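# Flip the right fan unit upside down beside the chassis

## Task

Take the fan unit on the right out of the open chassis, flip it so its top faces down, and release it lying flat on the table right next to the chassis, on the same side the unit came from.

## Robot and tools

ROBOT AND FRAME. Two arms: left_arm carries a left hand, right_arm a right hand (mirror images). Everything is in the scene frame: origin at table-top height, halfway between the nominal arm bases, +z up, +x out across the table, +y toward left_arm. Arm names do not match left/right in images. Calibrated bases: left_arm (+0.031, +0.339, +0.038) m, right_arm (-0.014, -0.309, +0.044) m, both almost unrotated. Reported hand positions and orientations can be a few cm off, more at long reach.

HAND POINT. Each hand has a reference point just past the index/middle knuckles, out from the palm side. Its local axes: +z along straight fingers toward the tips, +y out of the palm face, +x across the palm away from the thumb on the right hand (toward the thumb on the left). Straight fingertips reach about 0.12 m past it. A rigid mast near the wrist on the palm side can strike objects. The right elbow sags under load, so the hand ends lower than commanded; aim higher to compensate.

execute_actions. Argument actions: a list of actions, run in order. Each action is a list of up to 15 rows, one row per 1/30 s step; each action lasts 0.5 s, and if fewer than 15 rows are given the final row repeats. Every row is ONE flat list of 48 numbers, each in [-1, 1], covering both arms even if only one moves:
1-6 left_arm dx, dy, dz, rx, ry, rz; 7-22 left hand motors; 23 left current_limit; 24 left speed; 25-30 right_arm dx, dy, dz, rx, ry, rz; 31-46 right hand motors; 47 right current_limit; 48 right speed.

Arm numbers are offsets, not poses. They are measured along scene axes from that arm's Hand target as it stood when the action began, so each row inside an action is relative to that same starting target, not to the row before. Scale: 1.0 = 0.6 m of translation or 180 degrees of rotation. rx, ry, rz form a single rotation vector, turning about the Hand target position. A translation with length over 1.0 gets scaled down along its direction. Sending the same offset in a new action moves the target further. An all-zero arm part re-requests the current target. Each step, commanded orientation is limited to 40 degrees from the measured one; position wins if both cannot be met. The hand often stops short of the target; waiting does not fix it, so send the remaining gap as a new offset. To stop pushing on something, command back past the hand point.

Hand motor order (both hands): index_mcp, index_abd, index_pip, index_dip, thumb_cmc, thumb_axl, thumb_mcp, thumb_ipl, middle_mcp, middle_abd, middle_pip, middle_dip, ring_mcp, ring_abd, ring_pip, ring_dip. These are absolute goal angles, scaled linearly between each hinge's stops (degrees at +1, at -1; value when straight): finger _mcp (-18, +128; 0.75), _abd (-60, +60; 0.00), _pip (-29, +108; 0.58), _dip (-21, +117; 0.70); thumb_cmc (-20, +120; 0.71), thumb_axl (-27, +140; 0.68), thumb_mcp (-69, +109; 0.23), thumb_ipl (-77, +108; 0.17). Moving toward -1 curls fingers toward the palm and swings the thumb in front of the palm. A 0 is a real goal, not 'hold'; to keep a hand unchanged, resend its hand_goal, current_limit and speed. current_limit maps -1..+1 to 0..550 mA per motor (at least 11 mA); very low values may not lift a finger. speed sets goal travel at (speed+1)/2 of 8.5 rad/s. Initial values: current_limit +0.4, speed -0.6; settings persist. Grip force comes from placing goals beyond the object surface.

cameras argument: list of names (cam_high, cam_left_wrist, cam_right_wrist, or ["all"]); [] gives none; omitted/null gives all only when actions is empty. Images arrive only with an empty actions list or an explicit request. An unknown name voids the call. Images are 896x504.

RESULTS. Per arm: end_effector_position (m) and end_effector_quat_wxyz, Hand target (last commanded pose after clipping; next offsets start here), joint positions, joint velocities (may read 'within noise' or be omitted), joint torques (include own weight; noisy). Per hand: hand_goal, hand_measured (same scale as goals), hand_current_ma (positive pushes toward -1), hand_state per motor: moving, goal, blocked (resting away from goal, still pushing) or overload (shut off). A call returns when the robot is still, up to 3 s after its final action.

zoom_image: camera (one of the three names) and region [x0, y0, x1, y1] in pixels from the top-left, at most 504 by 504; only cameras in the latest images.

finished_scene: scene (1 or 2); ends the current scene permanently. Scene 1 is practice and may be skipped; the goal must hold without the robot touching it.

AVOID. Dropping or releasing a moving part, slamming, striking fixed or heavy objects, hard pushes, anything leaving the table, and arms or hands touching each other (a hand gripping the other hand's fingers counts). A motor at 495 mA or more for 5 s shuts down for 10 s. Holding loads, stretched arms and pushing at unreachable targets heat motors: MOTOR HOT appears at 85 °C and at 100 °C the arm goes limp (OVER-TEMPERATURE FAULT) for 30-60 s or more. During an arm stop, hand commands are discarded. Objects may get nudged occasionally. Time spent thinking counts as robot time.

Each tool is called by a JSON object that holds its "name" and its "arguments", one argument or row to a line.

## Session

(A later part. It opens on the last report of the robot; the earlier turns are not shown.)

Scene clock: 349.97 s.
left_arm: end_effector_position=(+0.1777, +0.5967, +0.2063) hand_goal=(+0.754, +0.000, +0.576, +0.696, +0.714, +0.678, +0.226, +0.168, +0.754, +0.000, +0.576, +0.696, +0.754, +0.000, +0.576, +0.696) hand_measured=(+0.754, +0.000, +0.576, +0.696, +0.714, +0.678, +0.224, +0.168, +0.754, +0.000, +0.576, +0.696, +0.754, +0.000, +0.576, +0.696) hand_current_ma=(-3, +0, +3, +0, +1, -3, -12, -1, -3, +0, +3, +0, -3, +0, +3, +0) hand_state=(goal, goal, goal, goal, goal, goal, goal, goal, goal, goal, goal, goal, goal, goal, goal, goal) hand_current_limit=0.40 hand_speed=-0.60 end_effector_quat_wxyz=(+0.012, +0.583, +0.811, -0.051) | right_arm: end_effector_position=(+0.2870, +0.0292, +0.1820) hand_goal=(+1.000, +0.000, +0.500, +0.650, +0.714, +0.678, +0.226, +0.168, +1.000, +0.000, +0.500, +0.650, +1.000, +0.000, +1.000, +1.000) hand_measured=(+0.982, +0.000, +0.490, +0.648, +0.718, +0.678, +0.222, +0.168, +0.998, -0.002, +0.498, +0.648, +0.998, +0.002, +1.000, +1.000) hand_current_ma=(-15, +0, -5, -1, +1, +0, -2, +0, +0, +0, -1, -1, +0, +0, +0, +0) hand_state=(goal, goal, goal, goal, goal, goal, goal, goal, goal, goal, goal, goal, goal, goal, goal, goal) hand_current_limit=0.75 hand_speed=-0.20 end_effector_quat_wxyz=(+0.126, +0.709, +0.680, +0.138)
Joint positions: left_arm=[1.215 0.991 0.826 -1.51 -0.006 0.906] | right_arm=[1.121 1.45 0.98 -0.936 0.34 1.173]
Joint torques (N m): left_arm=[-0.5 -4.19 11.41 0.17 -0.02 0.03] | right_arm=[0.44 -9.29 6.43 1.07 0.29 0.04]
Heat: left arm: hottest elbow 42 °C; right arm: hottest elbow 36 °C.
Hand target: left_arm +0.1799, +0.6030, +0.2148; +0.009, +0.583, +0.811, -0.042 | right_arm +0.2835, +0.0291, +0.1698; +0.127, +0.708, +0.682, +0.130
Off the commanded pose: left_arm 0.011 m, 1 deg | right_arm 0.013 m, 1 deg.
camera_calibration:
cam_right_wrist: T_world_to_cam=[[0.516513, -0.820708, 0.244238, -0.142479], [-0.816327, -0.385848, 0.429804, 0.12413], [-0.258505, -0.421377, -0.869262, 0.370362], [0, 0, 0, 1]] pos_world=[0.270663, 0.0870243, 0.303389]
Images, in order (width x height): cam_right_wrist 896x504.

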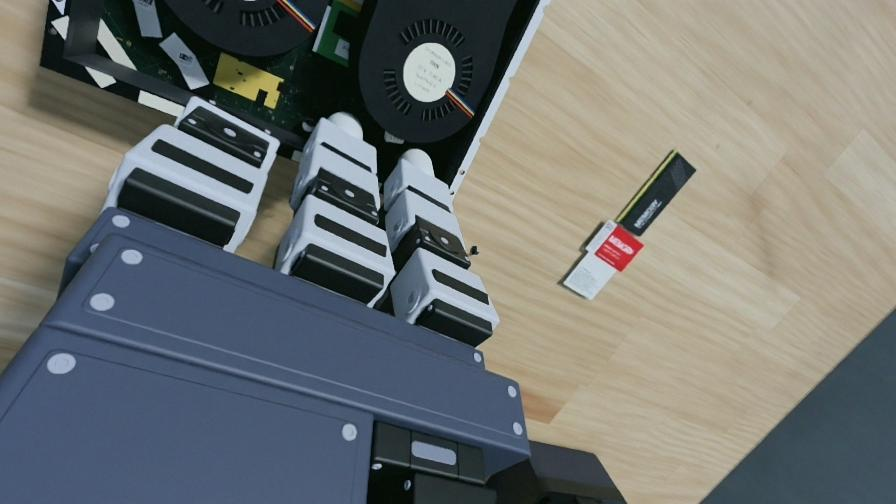

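{"name": "execute_actions", "arguments": {
  "actions": [
    [[0,0,0,0,0,0,0.754,0,0.576,0.696,0.714,0.678,0.226,0.168,0.754,0,0.576,0.696,0.754,0,0.576,0.696,0.4,-0.6,0.04,-0.006,0,0,0,0,1,0,0.5,0.65,0.714,0.678,0.226,0.168,1,0,0.5,0.65,1,0,1,1,0.75,-0.2]],
    [[0,0,0,0,0,0,0.754,0,0.576,0.696,0.714,0.678,0.226,0.168,0.754,0,0.576,0.696,0.754,0,0.576,0.696,0.4,-0.6,0.035,0,0,0,0,0,1,0,0.5,0.65,0.714,0.678,0.226,0.168,1,0,0.5,0.65,1,0,1,1,0.75,-0.2]]
  ],
  "cameras": ["cam_right_wrist"]
}}

{"name": "zoom_image", "arguments": {
  "camera": "cam_right_wrist",
  "region": [300, 0, 600, 250]
}}

Scene clock: 351.87 s.
left_arm: end_effector_position=(+0.1777, +0.5967, +0.2063) hand_goal=(+0.754, +0.000, +0.576, +0.696, +0.714, +0.678, +0.226, +0.168, +0.754, +0.000, +0.576, +0.696, +0.754, +0.000, +0.576, +0.696) hand_measured=(+0.754, +0.000, +0.576, +0.696, +0.714, +0.678, +0.224, +0.168, +0.754, +0.000, +0.576, +0.696, +0.754, +0.000, +0.576, +0.696) hand_current_ma=(-3, +0, +3, +0, +1, -3, -12, -1, -3, +0, +3, +0, -3, +0, +3, +0) hand_state=(goal, goal, goal, goal, goal, goal, goal, goal, goal, goal, goal, goal, goal, goal, goal, goal) hand_current_limit=0.40 hand_speed=-0.60 end_effector_quat_wxyz=(+0.012, +0.583, +0.811, -0.051) | right_arm: end_effector_position=(+0.3061, +0.0274, +0.1703) hand_goal=(+1.000, +0.000, +0.500, +0.650, +0.714, +0.678, +0.226, +0.168, +1.000, +0.000, +0.500, +0.650, +1.000, +0.000, +1.000, +1.000) hand_measured=(+1.000, +0.000, +0.506, +0.652, +0.718, +0.678, +0.222, +0.168, +1.000, -0.010, +0.516, +0.656, +1.000, -0.004, +1.000, +1.000) hand_current_ma=(+0, +0, +3, +0, +1, +0, -2, +0, +0, -5, +12, +3, +0, -1, +0, +0) hand_state=(goal, goal, goal, goal, goal, goal, goal, goal, goal, goal, goal, goal, goal, goal, goal, goal) hand_current_limit=0.75 hand_speed=-0.20 end_effector_quat_wxyz=(+0.114, +0.700, +0.693, +0.127)
Joint positions: left_arm=[1.215 0.991 0.826 -1.51 -0.006 0.906] | right_arm=[1.062 1.469 0.979 -0.906 0.296 1.085]
Joint torques (N m): left_arm=[-0.56 -4.25 11.41 0.12 -0.03 0.03] | right_arm=[-3.25 -8.35 9.01 1.14 1.22 -0.14]
Heat: left arm: hottest elbow 42 °C; right arm: hottest elbow 37 °C.
Hand target: left_arm +0.1799, +0.6030, +0.2148; +0.009, +0.583, +0.811, -0.042 | right_arm +0.3284, +0.0255, +0.1697; +0.127, +0.708, +0.682, +0.130
Off the commanded pose: left_arm 0.011 m, 1 deg | right_arm 0.022 m, 2 deg.
camera_calibration:
cam_right_wrist: T_world_to_cam=[[0.550381, -0.803032, 0.228517, -0.159075], [-0.788407, -0.409804, 0.458776, 0.131235], [-0.274765, -0.432666, -0.858664, 0.367943], [0, 0, 0, 1]] pos_world=[0.292117, 0.0852349, 0.292083]
Images, in order (width x height): cam_right_wrist 896x504.

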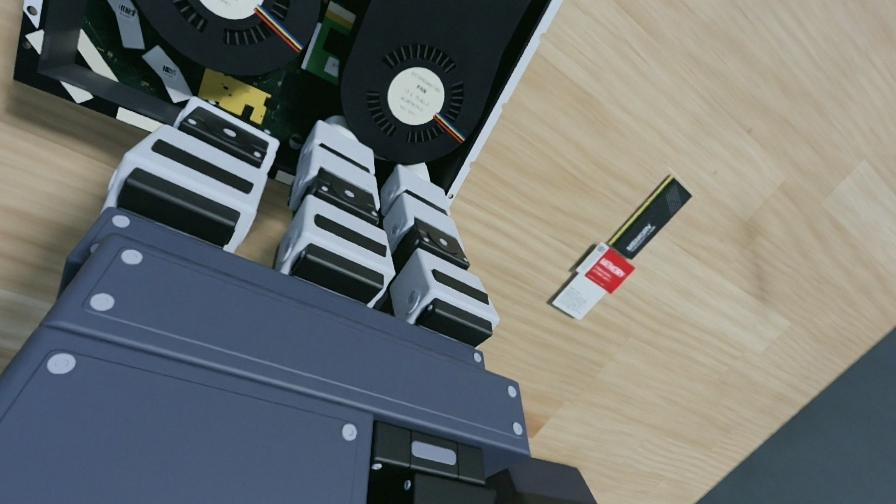

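Scaled by 1.680.

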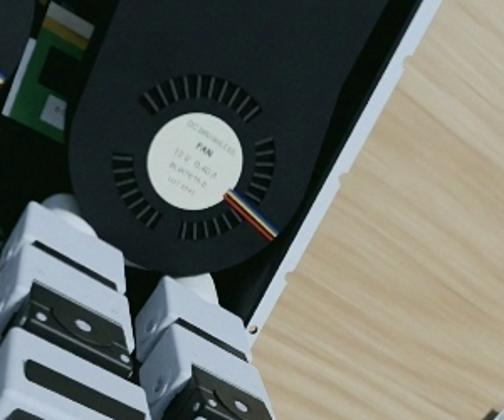

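{"name": "execute_actions", "arguments": {
  "actions": [
    [[0,0,0,0,0,0,0.754,0,0.576,0.696,0.714,0.678,0.226,0.168,0.754,0,0.576,0.696,0.754,0,0.576,0.696,0.4,-0.6,0.03,0,0,0,0,0,1,0,0.5,0.65,0.714,0.678,0.226,0.168,1,0,0.5,0.65,1,0,1,1,0.75,-0.2]],
    [[0,0,0,0,0,0,0.754,0,0.576,0.696,0.714,0.678,0.226,0.168,0.754,0,0.576,0.696,0.754,0,0.576,0.696,0.4,-0.6,0.01,0,0.04,0,0,0,1,0,0.5,0.65,0.714,0.678,0.226,0.168,1,0,0.5,0.65,1,0,1,1,0.75,-0.2]]
  ],
  "cameras": ["cam_right_wrist"]
}}

{"name": "zoom_image", "arguments": {
  "camera": "cam_right_wrist",
  "region": [300, 0, 600, 250]
}}

Scene clock: 353.60 s.
left_arm: end_effector_position=(+0.1777, +0.5967, +0.2063) hand_goal=(+0.754, +0.000, +0.576, +0.696, +0.714, +0.678, +0.226, +0.168, +0.754, +0.000, +0.576, +0.696, +0.754, +0.000, +0.576, +0.696) hand_measured=(+0.754, +0.000, +0.576, +0.696, +0.714, +0.678, +0.224, +0.168, +0.754, +0.000, +0.576, +0.696, +0.754, +0.000, +0.576, +0.696) hand_current_ma=(-3, +0, +3, +0, +1, -3, -12, -1, -3, +0, +3, +0, -3, +0, +3, +0) hand_state=(goal, goal, goal, goal, goal, goal, goal, goal, goal, goal, goal, goal, goal, goal, goal, goal) hand_current_limit=0.40 hand_speed=-0.60 end_effector_quat_wxyz=(+0.012, +0.583, +0.811, -0.051) | right_arm: end_effector_position=(+0.3253, +0.0212, +0.1759) hand_goal=(+1.000, +0.000, +0.500, +0.650, +0.714, +0.678, +0.226, +0.168, +1.000, +0.000, +0.500, +0.650, +1.000, +0.000, +1.000, +1.000) hand_measured=(+1.000, +0.002, +0.502, +0.652, +0.718, +0.678, +0.222, +0.168, +1.000, -0.024, +0.532, +0.666, +1.000, +0.002, +1.000, +1.000) hand_current_ma=(+0, +0, +1, +1, +1, +0, -2, +0, +0, -18, +36, +12, +0, +0, +0, +0) hand_state=(goal, goal, goal, goal, goal, goal, goal, goal, goal, blocked, blocked, goal, goal, goal, goal, goal) hand_current_limit=0.75 hand_speed=-0.20 end_effector_quat_wxyz=(+0.114, +0.698, +0.698, +0.114)
Joint positions: left_arm=[1.215 0.991 0.826 -1.51 -0.006 0.906] | right_arm=[1.01 1.477 1.011 -0.94 0.28 1.027]
Joint torques (N m): left_arm=[-0.5 -4.07 11.43 0.17 -0.03 0.03] | right_arm=[-2.96 -9.7 11.49 0.38 1.47 -0.07]
Heat: left arm: hottest elbow 43 °C; right arm: hottest elbow 37 °C.
Hand target: left_arm +0.1799, +0.6030, +0.2148; +0.009, +0.583, +0.811, -0.042 | right_arm +0.3524, +0.0255, +0.1937; +0.127, +0.708, +0.682, +0.130
Off the commanded pose: left_arm 0.011 m, 1 deg | right_arm 0.033 m, 3 deg.
camera_calibration:
cam_right_wrist: T_world_to_cam=[[0.559166, -0.79513, 0.234739, -0.180023], [-0.77748, -0.404614, 0.48147, 0.133658], [-0.287852, -0.451726, -0.844443, 0.377498], [0, 0, 0, 1]] pos_world=[0.313243, 0.0814645, 0.296682]
Images, in order (width x height): cam_right_wrist 896x504.

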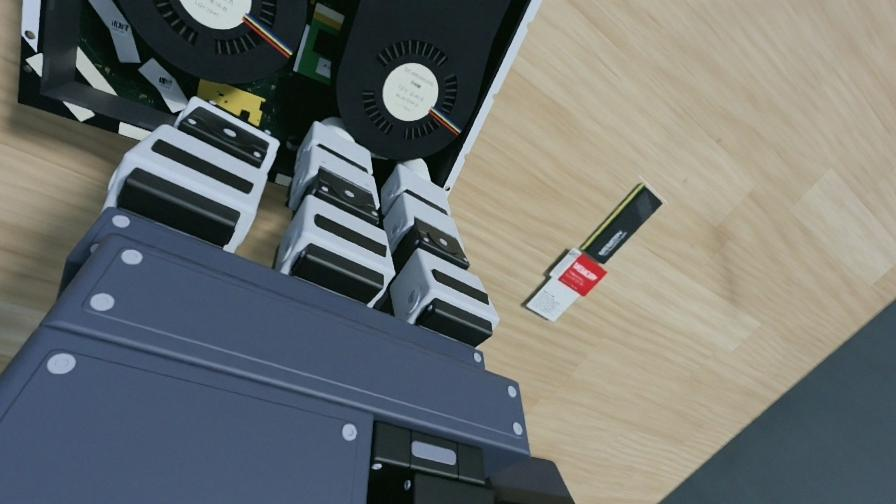

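Scaled by 1.680.

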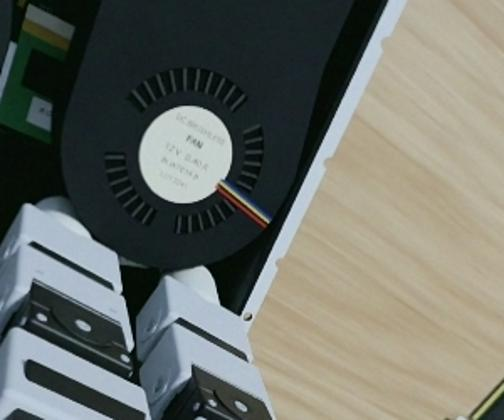

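{"name": "execute_actions", "arguments": {
  "actions": [],
  "cameras": ["cam_high"]
}}

{"name": "zoom_image", "arguments": {
  "camera": "cam_high",
  "region": [400, 195, 510, 285]
}}

Scene clock: 353.90 s.
left_arm: end_effector_position=(+0.1777, +0.5967, +0.2063) hand_goal=(+0.754, +0.000, +0.576, +0.696, +0.714, +0.678, +0.226, +0.168, +0.754, +0.000, +0.576, +0.696, +0.754, +0.000, +0.576, +0.696) hand_measured=(+0.754, +0.000, +0.576, +0.696, +0.714, +0.678, +0.224, +0.168, +0.754, +0.000, +0.576, +0.696, +0.754, +0.000, +0.576, +0.696) hand_current_ma=(-3, +0, +3, +0, +1, -3, -12, -1, -3, +0, +3, +0, -3, +0, +3, +0) hand_state=(goal, goal, goal, goal, goal, goal, goal, goal, goal, goal, goal, goal, goal, goal, goal, goal) hand_current_limit=0.40 hand_speed=-0.60 end_effector_quat_wxyz=(+0.012, +0.583, +0.811, -0.051) | right_arm: end_effector_position=(+0.3253, +0.0213, +0.1759) hand_goal=(+1.000, +0.000, +0.500, +0.650, +0.714, +0.678, +0.226, +0.168, +1.000, +0.000, +0.500, +0.650, +1.000, +0.000, +1.000, +1.000) hand_measured=(+1.000, +0.002, +0.502, +0.652, +0.718, +0.678, +0.222, +0.168, +1.000, -0.024, +0.532, +0.666, +1.000, +0.002, +1.000, +1.000) hand_current_ma=(+0, +0, +1, +1, +1, +0, -2, +0, +0, -18, +36, +12, +0, +0, +0, +0) hand_state=(goal, goal, goal, goal, goal, goal, goal, goal, goal, blocked, blocked, goal, goal, goal, goal, goal) hand_current_limit=0.75 hand_speed=-0.20 end_effector_quat_wxyz=(+0.114, +0.698, +0.698, +0.114)
Joint positions: left_arm=[1.215 0.991 0.826 -1.51 -0.006 0.906] | right_arm=[1.01 1.477 1.011 -0.94 0.28 1.027]
Joint velocities: within noise
Joint torques (N m): left_arm=[-0.62 -4.19 11.41 0.16 -0.02 0.03] | right_arm=[-3.02 -9.58 11.45 0.4 1.47 -0.07]
Heat: left arm: hottest elbow 43 °C; right arm: hottest elbow 37 °C.
Hand target: left_arm +0.1799, +0.6030, +0.2148; +0.009, +0.583, +0.811, -0.042 | right_arm +0.3524, +0.0255, +0.1937; +0.127, +0.708, +0.682, +0.130
Off the commanded pose: left_arm 0.011 m, 1 deg | right_arm 0.033 m, 3 deg.
Images, in order (width x height): cam_high 896x504.

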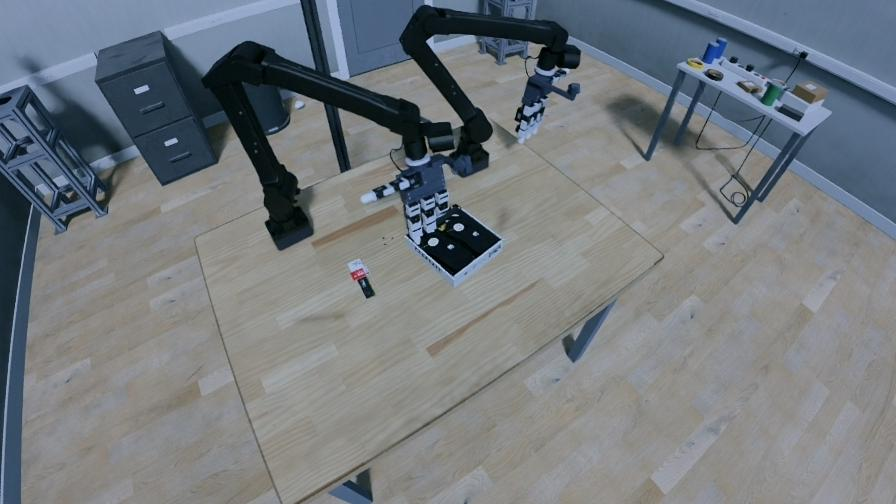

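Scaled by 4.582.

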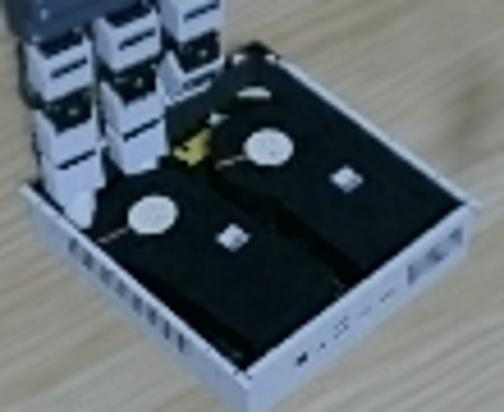

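{"name": "execute_actions", "arguments": {
  "actions": [
    [[0,0,0,0,0,0,0.754,0,0.576,0.696,0.714,0.678,0.226,0.168,0.754,0,0.576,0.696,0.754,0,0.576,0.696,0.4,-0.6,-0.01,-0.007,0.05,0,0,0,1,0,0.5,0.65,0.714,0.678,0.226,0.168,1,0,0.5,0.65,1,0,1,1,0.75,-0.2]]
  ],
  "cameras": ["cam_right_wrist","cam_high"]
}}

{"name": "zoom_image", "arguments": {
  "camera": "cam_high",
  "region": [400, 195, 510, 285]
}}

Scene clock: 355.00 s.
left_arm: end_effector_position=(+0.1777, +0.5967, +0.2063) hand_goal=(+0.754, +0.000, +0.576, +0.696, +0.714, +0.678, +0.226, +0.168, +0.754, +0.000, +0.576, +0.696, +0.754, +0.000, +0.576, +0.696) hand_measured=(+0.754, +0.000, +0.576, +0.696, +0.714, +0.678, +0.224, +0.168, +0.754, +0.000, +0.576, +0.696, +0.754, +0.000, +0.576, +0.696) hand_current_ma=(-3, +0, +3, +0, +1, -3, -12, -1, -3, +0, +3, +0, -3, +0, +3, +0) hand_state=(goal, goal, goal, goal, goal, goal, goal, goal, goal, goal, goal, goal, goal, goal, goal, goal) hand_current_limit=0.40 hand_speed=-0.60 end_effector_quat_wxyz=(+0.012, +0.583, +0.811, -0.051) | right_arm: end_effector_position=(+0.3259, +0.0207, +0.1920) hand_goal=(+1.000, +0.000, +0.500, +0.650, +0.714, +0.678, +0.226, +0.168, +1.000, +0.000, +0.500, +0.650, +1.000, +0.000, +1.000, +1.000) hand_measured=(+1.000, +0.002, +0.502, +0.652, +0.718, +0.678, +0.222, +0.168, +1.000, -0.042, +0.534, +0.668, +1.000, +0.002, +1.000, +1.000) hand_current_ma=(+0, +0, +1, +1, +1, +0, -2, +0, +0, -42, +38, +13, +0, +0, +0, +0) hand_state=(goal, goal, goal, goal, goal, goal, goal, goal, goal, blocked, blocked, goal, goal, goal, goal, goal) hand_current_limit=0.75 hand_speed=-0.20 end_effector_quat_wxyz=(+0.119, +0.697, +0.699, +0.104)
Joint positions: left_arm=[1.215 0.991 0.826 -1.51 -0.006 0.906] | right_arm=[1.01 1.468 1.049 -1.008 0.285 1.027]
Joint torques (N m): left_arm=[-0.5 -4.19 11.41 0.16 -0.02 0.03] | right_arm=[-2.37 -12.51 11.25 -0.2 1.32 0]
Heat: left arm: hottest elbow 43 °C; right arm: hottest elbow 37 °C.
Hand target: left_arm +0.1799, +0.6030, +0.2148; +0.009, +0.583, +0.811, -0.042 | right_arm +0.3464, +0.0213, +0.2237; +0.127, +0.708, +0.682, +0.130
Off the commanded pose: left_arm 0.011 m, 1 deg | right_arm 0.038 m, 4 deg.
camera_calibration:
cam_right_wrist: T_world_to_cam=[[0.560038, -0.790434, 0.248137, -0.187559], [-0.775051, -0.394069, 0.49397, 0.122742], [-0.292667, -0.468961, -0.83332, 0.390815], [0, 0, 0, 1]] pos_world=[0.31455, 0.0833931, 0.311583]
Images, in order (width x height): cam_high 896x504, cam_right_wrist 896x504.

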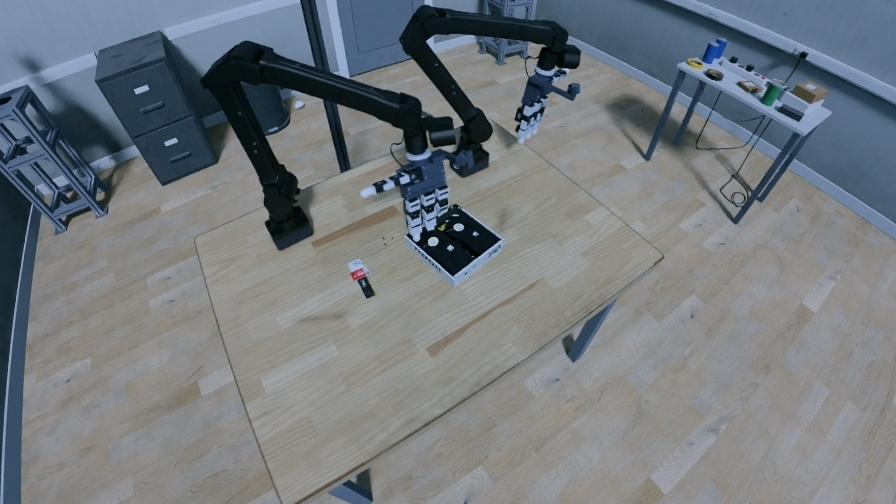

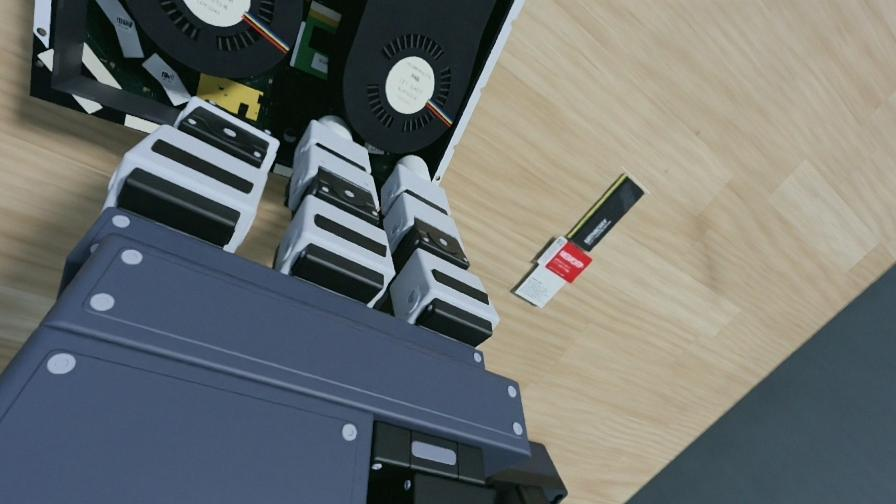

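Scaled by 4.582.

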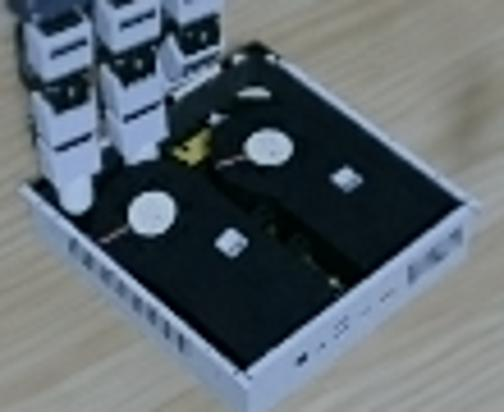

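{"name": "execute_actions", "arguments": {
  "actions": [
    [[0,0,0,0,0,0,0.754,0,0.576,0.696,0.714,0.678,0.226,0.168,0.754,0,0.576,0.696,0.754,0,0.576,0.696,0.4,-0.6,0.01,0,0.025,0,0,0,1,0,0.5,0.65,0.714,0.678,0.226,0.168,1,0,0.5,0.65,1,0,1,1,0.75,-0.2]]
  ],
  "cameras": ["cam_right_wrist","cam_high"]
}}

{"name": "zoom_image", "arguments": {
  "camera": "cam_high",
  "region": [400, 195, 510, 285]
}}

{"name": "zoom_image", "arguments": {
  "camera": "cam_right_wrist",
  "region": [280, 0, 580, 250]
}}

Scene clock: 356.10 s.
left_arm: end_effector_position=(+0.1777, +0.5967, +0.2063) hand_goal=(+0.754, +0.000, +0.576, +0.696, +0.714, +0.678, +0.226, +0.168, +0.754, +0.000, +0.576, +0.696, +0.754, +0.000, +0.576, +0.696) hand_measured=(+0.754, +0.000, +0.576, +0.696, +0.714, +0.678, +0.224, +0.168, +0.754, +0.000, +0.576, +0.696, +0.754, +0.000, +0.576, +0.696) hand_current_ma=(-3, +0, +3, +0, +1, -3, -12, -1, -3, +0, +3, +0, -3, +0, +3, +0) hand_state=(goal, goal, goal, goal, goal, goal, goal, goal, goal, goal, goal, goal, goal, goal, goal, goal) hand_current_limit=0.40 hand_speed=-0.60 end_effector_quat_wxyz=(+0.012, +0.583, +0.811, -0.051) | right_arm: end_effector_position=(+0.3287, +0.0189, +0.2046) hand_goal=(+1.000, +0.000, +0.500, +0.650, +0.714, +0.678, +0.226, +0.168, +1.000, +0.000, +0.500, +0.650, +1.000, +0.000, +1.000, +1.000) hand_measured=(+1.000, +0.002, +0.502, +0.652, +0.718, +0.678, +0.222, +0.168, +1.000, -0.042, +0.536, +0.670, +1.000, +0.002, +1.000, +1.000) hand_current_ma=(+0, +0, +1, +1, +1, +0, -2, +0, +0, -42, +43, +16, +0, +0, +0, +0) hand_state=(goal, goal, goal, goal, goal, goal, goal, goal, goal, blocked, blocked, goal, goal, goal, goal, goal) hand_current_limit=0.75 hand_speed=-0.20 end_effector_quat_wxyz=(+0.122, +0.700, +0.697, +0.101)
Joint positions: left_arm=[1.215 0.991 0.826 -1.51 -0.006 0.906] | right_arm=[1.003 1.46 1.078 -1.052 0.287 1.027]
Joint torques (N m): left_arm=[-0.56 -4.25 11.41 0.17 -0.02 0.03] | right_arm=[-2.78 -12.57 11.79 -0.03 1.21 -0.11]
Heat: left arm: hottest elbow 43 °C; right arm: hottest elbow 37 °C.
Hand target: left_arm +0.1799, +0.6030, +0.2148; +0.009, +0.583, +0.811, -0.042 | right_arm +0.3524, +0.0214, +0.2387; +0.127, +0.708, +0.682, +0.130
Off the commanded pose: left_arm 0.011 m, 1 deg | right_arm 0.042 m, 4 deg.
camera_calibration:
cam_right_wrist: T_world_to_cam=[[0.555063, -0.79251, 0.252651, -0.19296], [-0.776594, -0.384919, 0.498738, 0.117271], [-0.298005, -0.473038, -0.829113, 0.402261], [0, 0, 0, 1]] pos_world=[0.318053, 0.0825015, 0.323783]
Images, in order (width x height): cam_high 896x504, cam_right_wrist 896x504.

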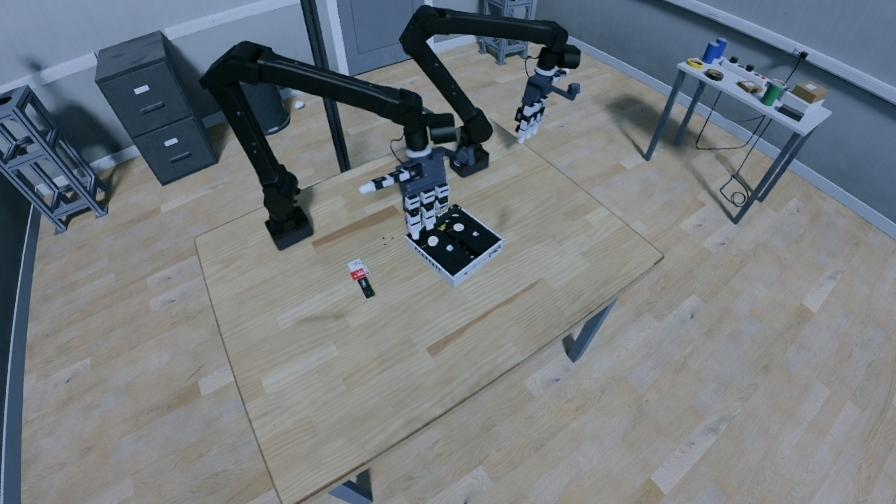

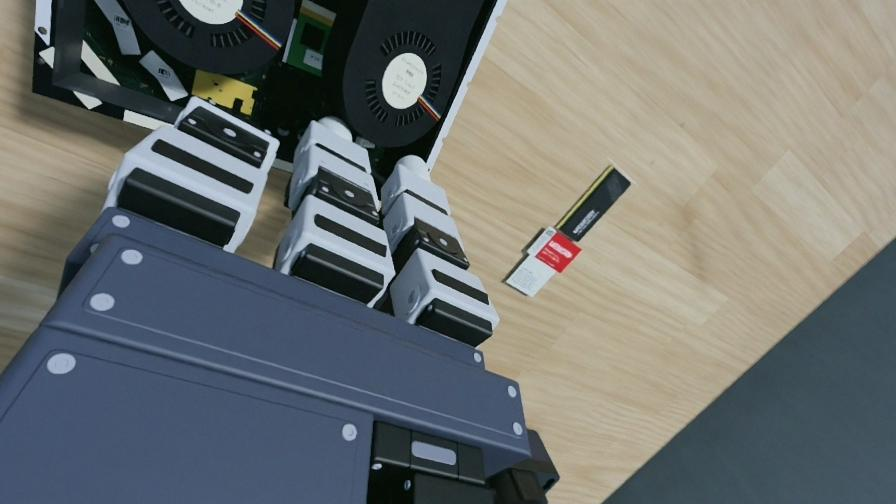

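Scaled by 4.582.

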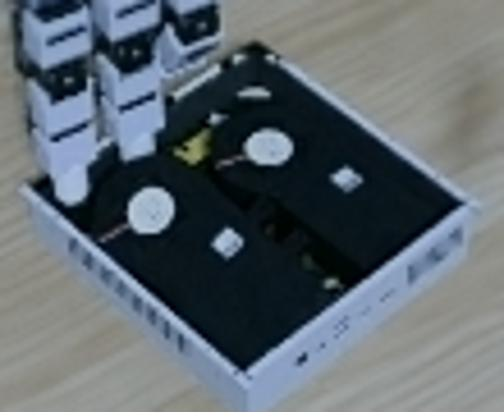

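Scaled by 1.680.

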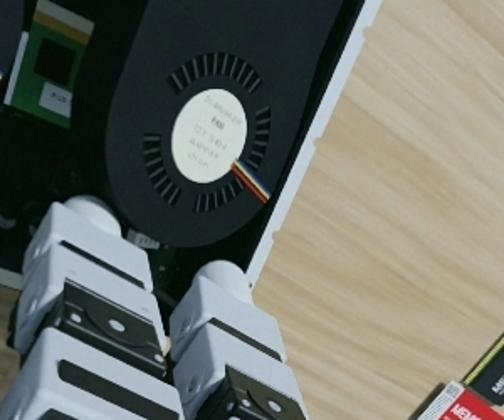

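{"name": "execute_actions", "arguments": {
  "actions": [
    [[0,0,0,0,0,0,0.754,0,0.576,0.696,0.714,0.678,0.226,0.168,0.754,0,0.576,0.696,0.754,0,0.576,0.696,0.4,-0.6,-0.055,0,-0.12,0,0,0,1,0,0.5,0.65,0.714,0.678,0.226,0.168,1,0,0.5,0.65,1,0,1,1,0.75,-0.2]],
    [[0,0,0,0,0,0,0.754,0,0.576,0.696,0.714,0.678,0.226,0.168,0.754,0,0.576,0.696,0.754,0,0.576,0.696,0.4,-0.6,-0.01,0.03,-0.005,0,0,0,1,0,0.5,0.65,0.714,0.678,0.226,0.168,1,0,0.5,0.65,1,0,1,1,0.75,-0.2]]
  ],
  "cameras": ["cam_right_wrist","cam_high"]
}}

{"name": "zoom_image", "arguments": {
  "camera": "cam_high",
  "region": [400, 195, 510, 285]
}}

{"name": "zoom_image", "arguments": {
  "camera": "cam_right_wrist",
  "region": [280, 0, 580, 250]
}}

Scene clock: 358.43 s.
left_arm: end_effector_position=(+0.1777, +0.5967, +0.2063) hand_goal=(+0.754, +0.000, +0.576, +0.696, +0.714, +0.678, +0.226, +0.168, +0.754, +0.000, +0.576, +0.696, +0.754, +0.000, +0.576, +0.696) hand_measured=(+0.754, +0.000, +0.576, +0.696, +0.714, +0.678, +0.224, +0.168, +0.754, +0.000, +0.576, +0.696, +0.754, +0.000, +0.576, +0.696) hand_current_ma=(-3, +0, +3, +0, +1, -3, -12, -1, -3, +0, +3, +0, -3, +0, +3, +0) hand_state=(goal, goal, goal, goal, goal, goal, goal, goal, goal, goal, goal, goal, goal, goal, goal, goal) hand_current_limit=0.40 hand_speed=-0.60 end_effector_quat_wxyz=(+0.012, +0.583, +0.811, -0.051) | right_arm: end_effector_position=(+0.3110, +0.0269, +0.1734) hand_goal=(+1.000, +0.000, +0.500, +0.650, +0.714, +0.678, +0.226, +0.168, +1.000, +0.000, +0.500, +0.650, +1.000, +0.000, +1.000, +1.000) hand_measured=(+0.992, +0.018, +0.498, +0.652, +0.718, +0.678, +0.222, +0.168, +1.000, +0.002, +0.504, +0.654, +1.000, +0.014, +1.000, +1.000) hand_current_ma=(-5, +12, +0, +1, +1, +0, -2, +0, +0, +0, +1, +1, +0, +8, +0, +0) hand_state=(goal, goal, goal, goal, goal, goal, goal, goal, goal, goal, goal, goal, goal, goal, goal, goal) hand_current_limit=0.75 hand_speed=-0.20 end_effector_quat_wxyz=(+0.131, +0.699, +0.691, +0.127)
Joint positions: left_arm=[1.215 0.991 0.826 -1.51 -0.006 0.906] | right_arm=[1.063 1.482 0.991 -0.916 0.33 1.086]
Joint torques (N m): left_arm=[-0.44 -4.25 11.45 0.14 -0.02 0.02] | right_arm=[0.67 -7.65 8.84 1.51 0.32 0.31]
Heat: left arm: hottest elbow 43 °C; right arm: hottest elbow 37 °C.
Hand target: left_arm +0.1799, +0.6030, +0.2148; +0.009, +0.583, +0.811, -0.042 | right_arm +0.3134, +0.0393, +0.1638; +0.127, +0.708, +0.682, +0.130
Off the commanded pose: left_arm 0.011 m, 1 deg | right_arm 0.016 m, 2 deg.
camera_calibration:
cam_right_wrist: T_world_to_cam=[[0.538867, -0.800713, 0.261689, -0.165161], [-0.802394, -0.3933, 0.448864, 0.139161], [-0.256489, -0.451856, -0.854424, 0.365785], [0, 0, 0, 1]] pos_world=[0.294481, 0.0877675, 0.293292]
Images, in order (width x height): cam_high 896x504, cam_right_wrist 896x504.

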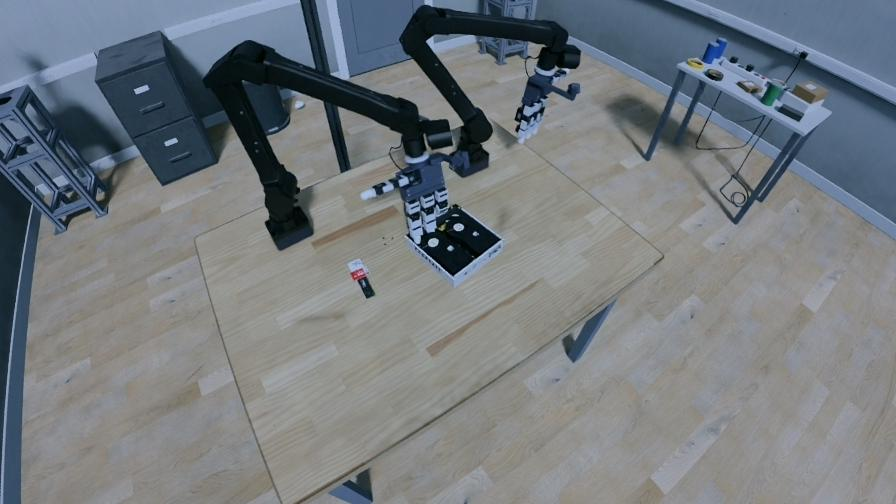

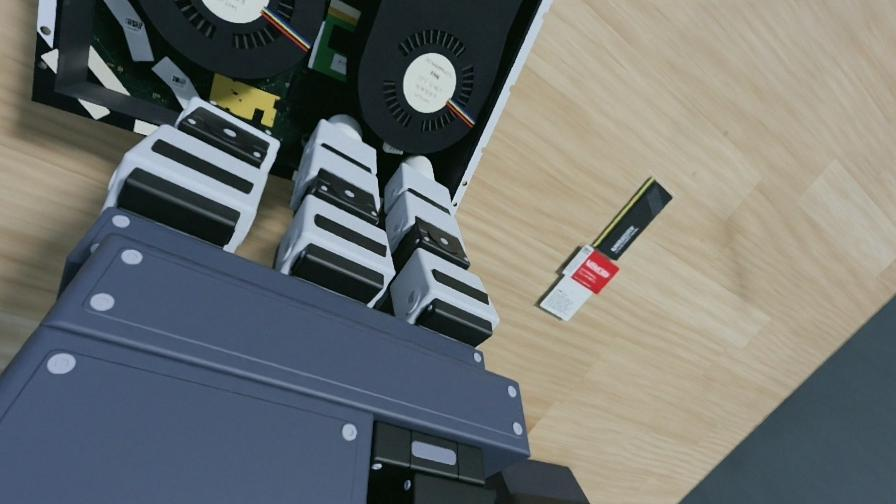

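Scaled by 4.582.

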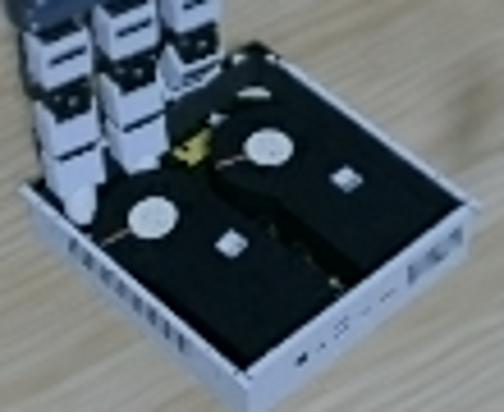

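Scaled by 1.680.

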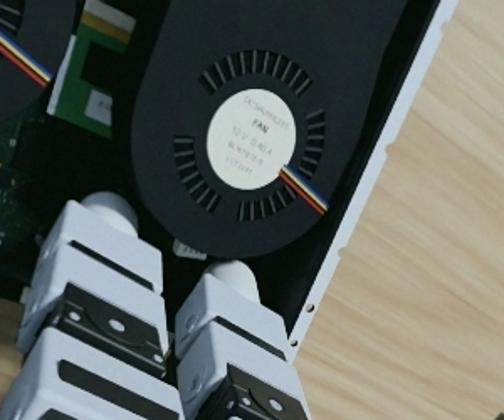

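{"name": "execute_actions", "arguments": {
  "actions": [
    [[0,0,0,0,0,0,0.754,0,0.576,0.696,0.714,0.678,0.226,0.168,0.754,0,0.576,0.696,0.754,0,0.576,0.696,0.4,-0.6,0.02,0.04,0,0,0,0,1,0,0.5,0.65,0.714,0.678,0.226,0.168,1,0,0.5,0.65,1,0,1,1,0.75,-0.2]]
  ],
  "cameras": ["cam_right_wrist","cam_high"]
}}

{"name": "zoom_image", "arguments": {
  "camera": "cam_high",
  "region": [400, 195, 510, 285]
}}

{"name": "zoom_image", "arguments": {
  "camera": "cam_right_wrist",
  "region": [280, 0, 580, 250]
}}

Scene clock: 359.63 s.
left_arm: end_effector_position=(+0.1777, +0.5967, +0.2063) hand_goal=(+0.754, +0.000, +0.576, +0.696, +0.714, +0.678, +0.226, +0.168, +0.754, +0.000, +0.576, +0.696, +0.754, +0.000, +0.576, +0.696) hand_measured=(+0.754, +0.000, +0.576, +0.696, +0.714, +0.678, +0.224, +0.168, +0.754, +0.000, +0.576, +0.696, +0.754, +0.000, +0.576, +0.696) hand_current_ma=(-3, +0, +3, +0, +1, -3, -12, -1, -3, +0, +3, +0, -3, +0, +3, +0) hand_state=(goal, goal, goal, goal, goal, goal, goal, goal, goal, goal, goal, goal, goal, goal, goal, goal) hand_current_limit=0.40 hand_speed=-0.60 end_effector_quat_wxyz=(+0.012, +0.583, +0.811, -0.051) | right_arm: end_effector_position=(+0.3139, +0.0418, +0.1723) hand_goal=(+1.000, +0.000, +0.500, +0.650, +0.714, +0.678, +0.226, +0.168, +1.000, +0.000, +0.500, +0.650, +1.000, +0.000, +1.000, +1.000) hand_measured=(+1.000, +0.010, +0.502, +0.652, +0.718, +0.678, +0.222, +0.168, +1.000, +0.002, +0.502, +0.654, +1.002, +0.068, +1.000, +1.000) hand_current_ma=(+0, +4, +0, +0, +1, +0, -2, +0, +0, +0, +1, +1, +0, +98, +0, +0) hand_state=(goal, goal, goal, goal, goal, goal, goal, goal, goal, goal, goal, goal, goal, blocked, goal, goal) hand_current_limit=0.75 hand_speed=-0.20 end_effector_quat_wxyz=(+0.128, +0.697, +0.695, +0.119)
Joint positions: left_arm=[1.215 0.991 0.826 -1.51 -0.006 0.906] | right_arm=[1.068 1.521 1.039 -0.938 0.319 1.086]
Joint torques (N m): left_arm=[-0.56 -4.25 11.41 0.16 -0.01 0.03] | right_arm=[0.15 -6.48 10.71 1.98 0.69 0.31]
Heat: left arm: hottest elbow 43 °C; right arm: hottest elbow 37 °C.
Hand target: left_arm +0.1799, +0.6030, +0.2148; +0.009, +0.583, +0.811, -0.042 | right_arm +0.3256, +0.0633, +0.1639; +0.127, +0.708, +0.682, +0.130
Off the commanded pose: left_arm 0.011 m, 1 deg | right_arm 0.026 m, 2 deg.
camera_calibration:
cam_right_wrist: T_world_to_cam=[[0.54886, -0.794655, 0.259377, -0.157506], [-0.792277, -0.395587, 0.464551, 0.142027], [-0.266551, -0.460472, -0.846709, 0.374526], [0, 0, 0, 1]] pos_world=[0.298804, 0.10348, 0.29199]
Images, in order (width x height): cam_high 896x504, cam_right_wrist 896x504.

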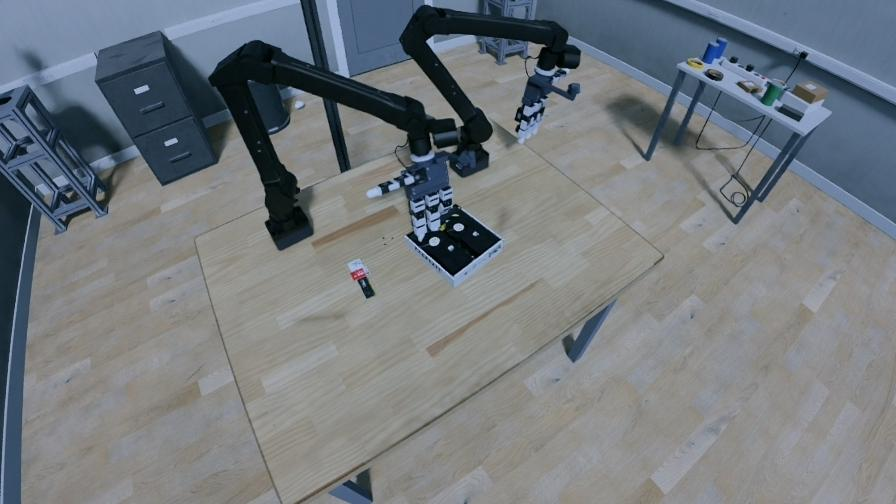

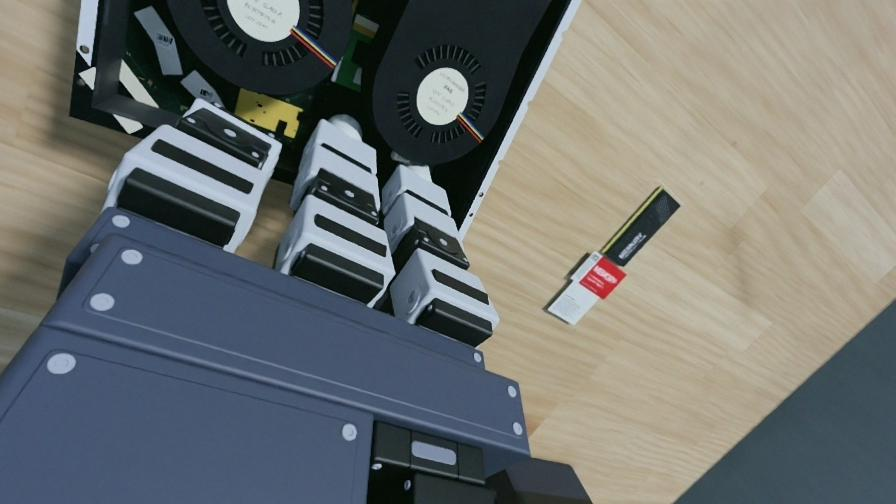

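Scaled by 4.582.

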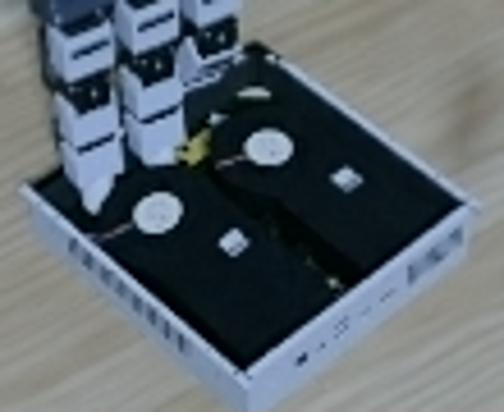

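Scaled by 1.680.

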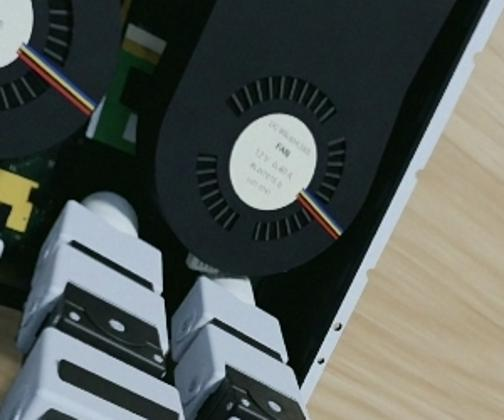

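{"name": "execute_actions", "arguments": {
  "actions": [
    [[0,0,0,0,0,0,0.754,0,0.576,0.696,0.714,0.678,0.226,0.168,0.754,0,0.576,0.696,0.754,0,0.576,0.696,0.4,-0.6,0.02,0.015,0,0,0,0,1,0,0.5,0.65,0.714,0.678,0.226,0.168,1,0,0.5,0.65,0,0,-0.5,0,0.75,-0.2]]
  ],
  "cameras": ["cam_right_wrist","cam_high"]
}}

{"name": "zoom_image", "arguments": {
  "camera": "cam_high",
  "region": [400, 195, 510, 285]
}}

{"name": "zoom_image", "arguments": {
  "camera": "cam_right_wrist",
  "region": [280, 0, 580, 250]
}}

Scene clock: 361.43 s.
left_arm: end_effector_position=(+0.1777, +0.5967, +0.2063) hand_goal=(+0.754, +0.000, +0.576, +0.696, +0.714, +0.678, +0.226, +0.168, +0.754, +0.000, +0.576, +0.696, +0.754, +0.000, +0.576, +0.696) hand_measured=(+0.754, +0.000, +0.576, +0.696, +0.714, +0.678, +0.224, +0.168, +0.754, +0.000, +0.576, +0.696, +0.754, +0.000, +0.576, +0.696) hand_current_ma=(-3, +0, +3, +0, +1, -3, -12, -1, -3, +0, +3, +0, -3, +0, +3, +0) hand_state=(goal, goal, goal, goal, goal, goal, goal, goal, goal, goal, goal, goal, goal, goal, goal, goal) hand_current_limit=0.40 hand_speed=-0.60 end_effector_quat_wxyz=(+0.012, +0.583, +0.811, -0.051) | right_arm: end_effector_position=(+0.3205, +0.0669, +0.1679) hand_goal=(+1.000, +0.000, +0.500, +0.650, +0.714, +0.678, +0.226, +0.168, +1.000, +0.000, +0.500, +0.650, +0.000, +0.000, -0.500, +0.000) hand_measured=(+0.980, -0.006, +0.494, +0.662, +0.718, +0.678, +0.222, +0.168, +0.950, -0.004, +0.464, +0.632, +0.996, +0.008, +0.994, +0.142) hand_current_ma=(-17, -2, -3, +7, +1, +0, -2, +0, -80, -1, -43, -13, +481, +3, +481, +402) hand_state=(goal, goal, goal, goal, goal, goal, goal, goal, blocked, goal, blocked, goal, blocked, goal, blocked, blocked) hand_current_limit=0.75 hand_speed=-0.20 end_effector_quat_wxyz=(+0.120, +0.691, +0.703, +0.120)
Joint positions: left_arm=[1.215 0.991 0.826 -1.51 -0.006 0.906] | right_arm=[1.074 1.577 1.096 -0.932 0.303 1.071]
Joint torques (N m): left_arm=[-0.62 -4.31 11.44 0.18 -0.02 0.04] | right_arm=[-1.55 -9.05 9.58 1.59 1.16 0.32]
Heat: left arm: hottest elbow 43 °C; right arm: hottest elbow 37 °C.
Hand target: left_arm +0.1799, +0.6030, +0.2148; +0.009, +0.583, +0.811, -0.042 | right_arm +0.3375, +0.0722, +0.1637; +0.127, +0.708, +0.682, +0.130
Off the commanded pose: left_arm 0.011 m, 1 deg | right_arm 0.018 m, 3 deg.
camera_calibration:
cam_right_wrist: T_world_to_cam=[[0.569607, -0.784129, 0.246351, -0.145213], [-0.778003, -0.417725, 0.469273, 0.155379], [-0.265064, -0.458963, -0.847994, 0.383762], [0, 0, 0, 1]] pos_world=[0.305322, 0.127172, 0.288286]
Images, in order (width x height): cam_high 896x504, cam_right_wrist 896x504.

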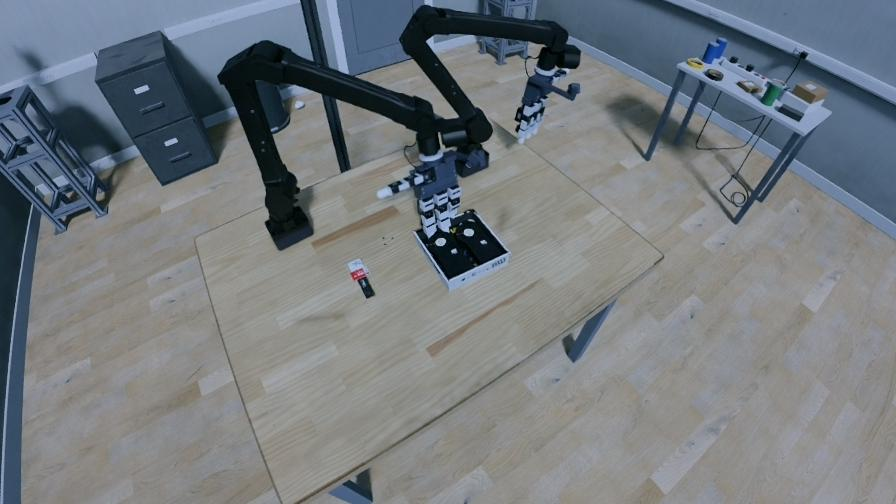

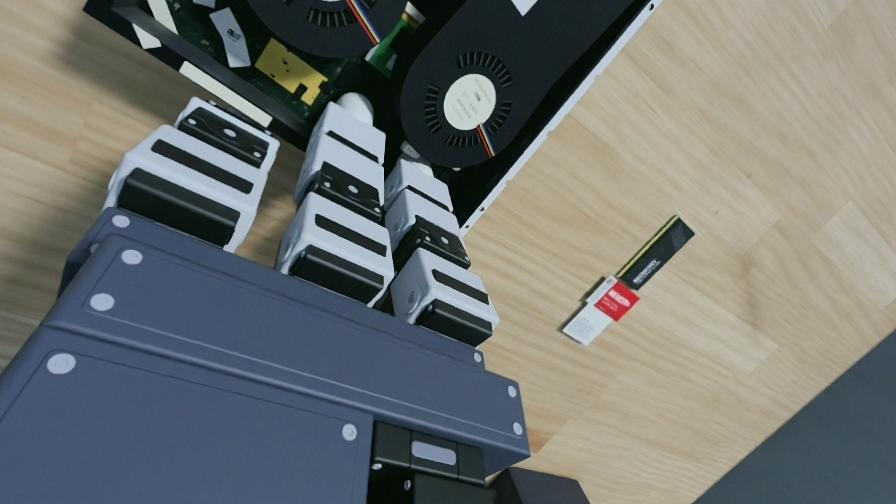

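Scaled by 4.582.

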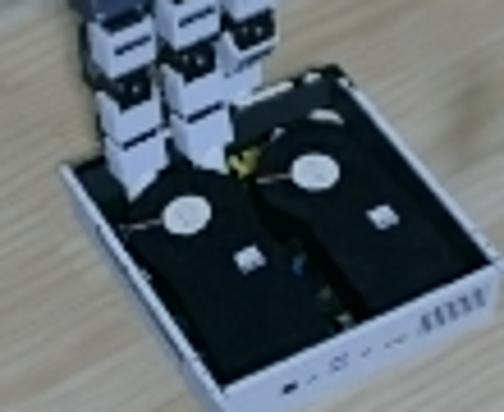

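Scaled by 1.680.

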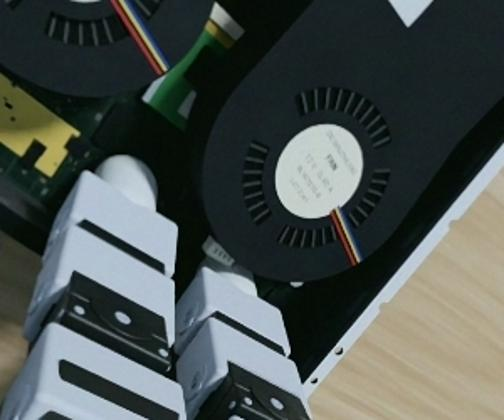

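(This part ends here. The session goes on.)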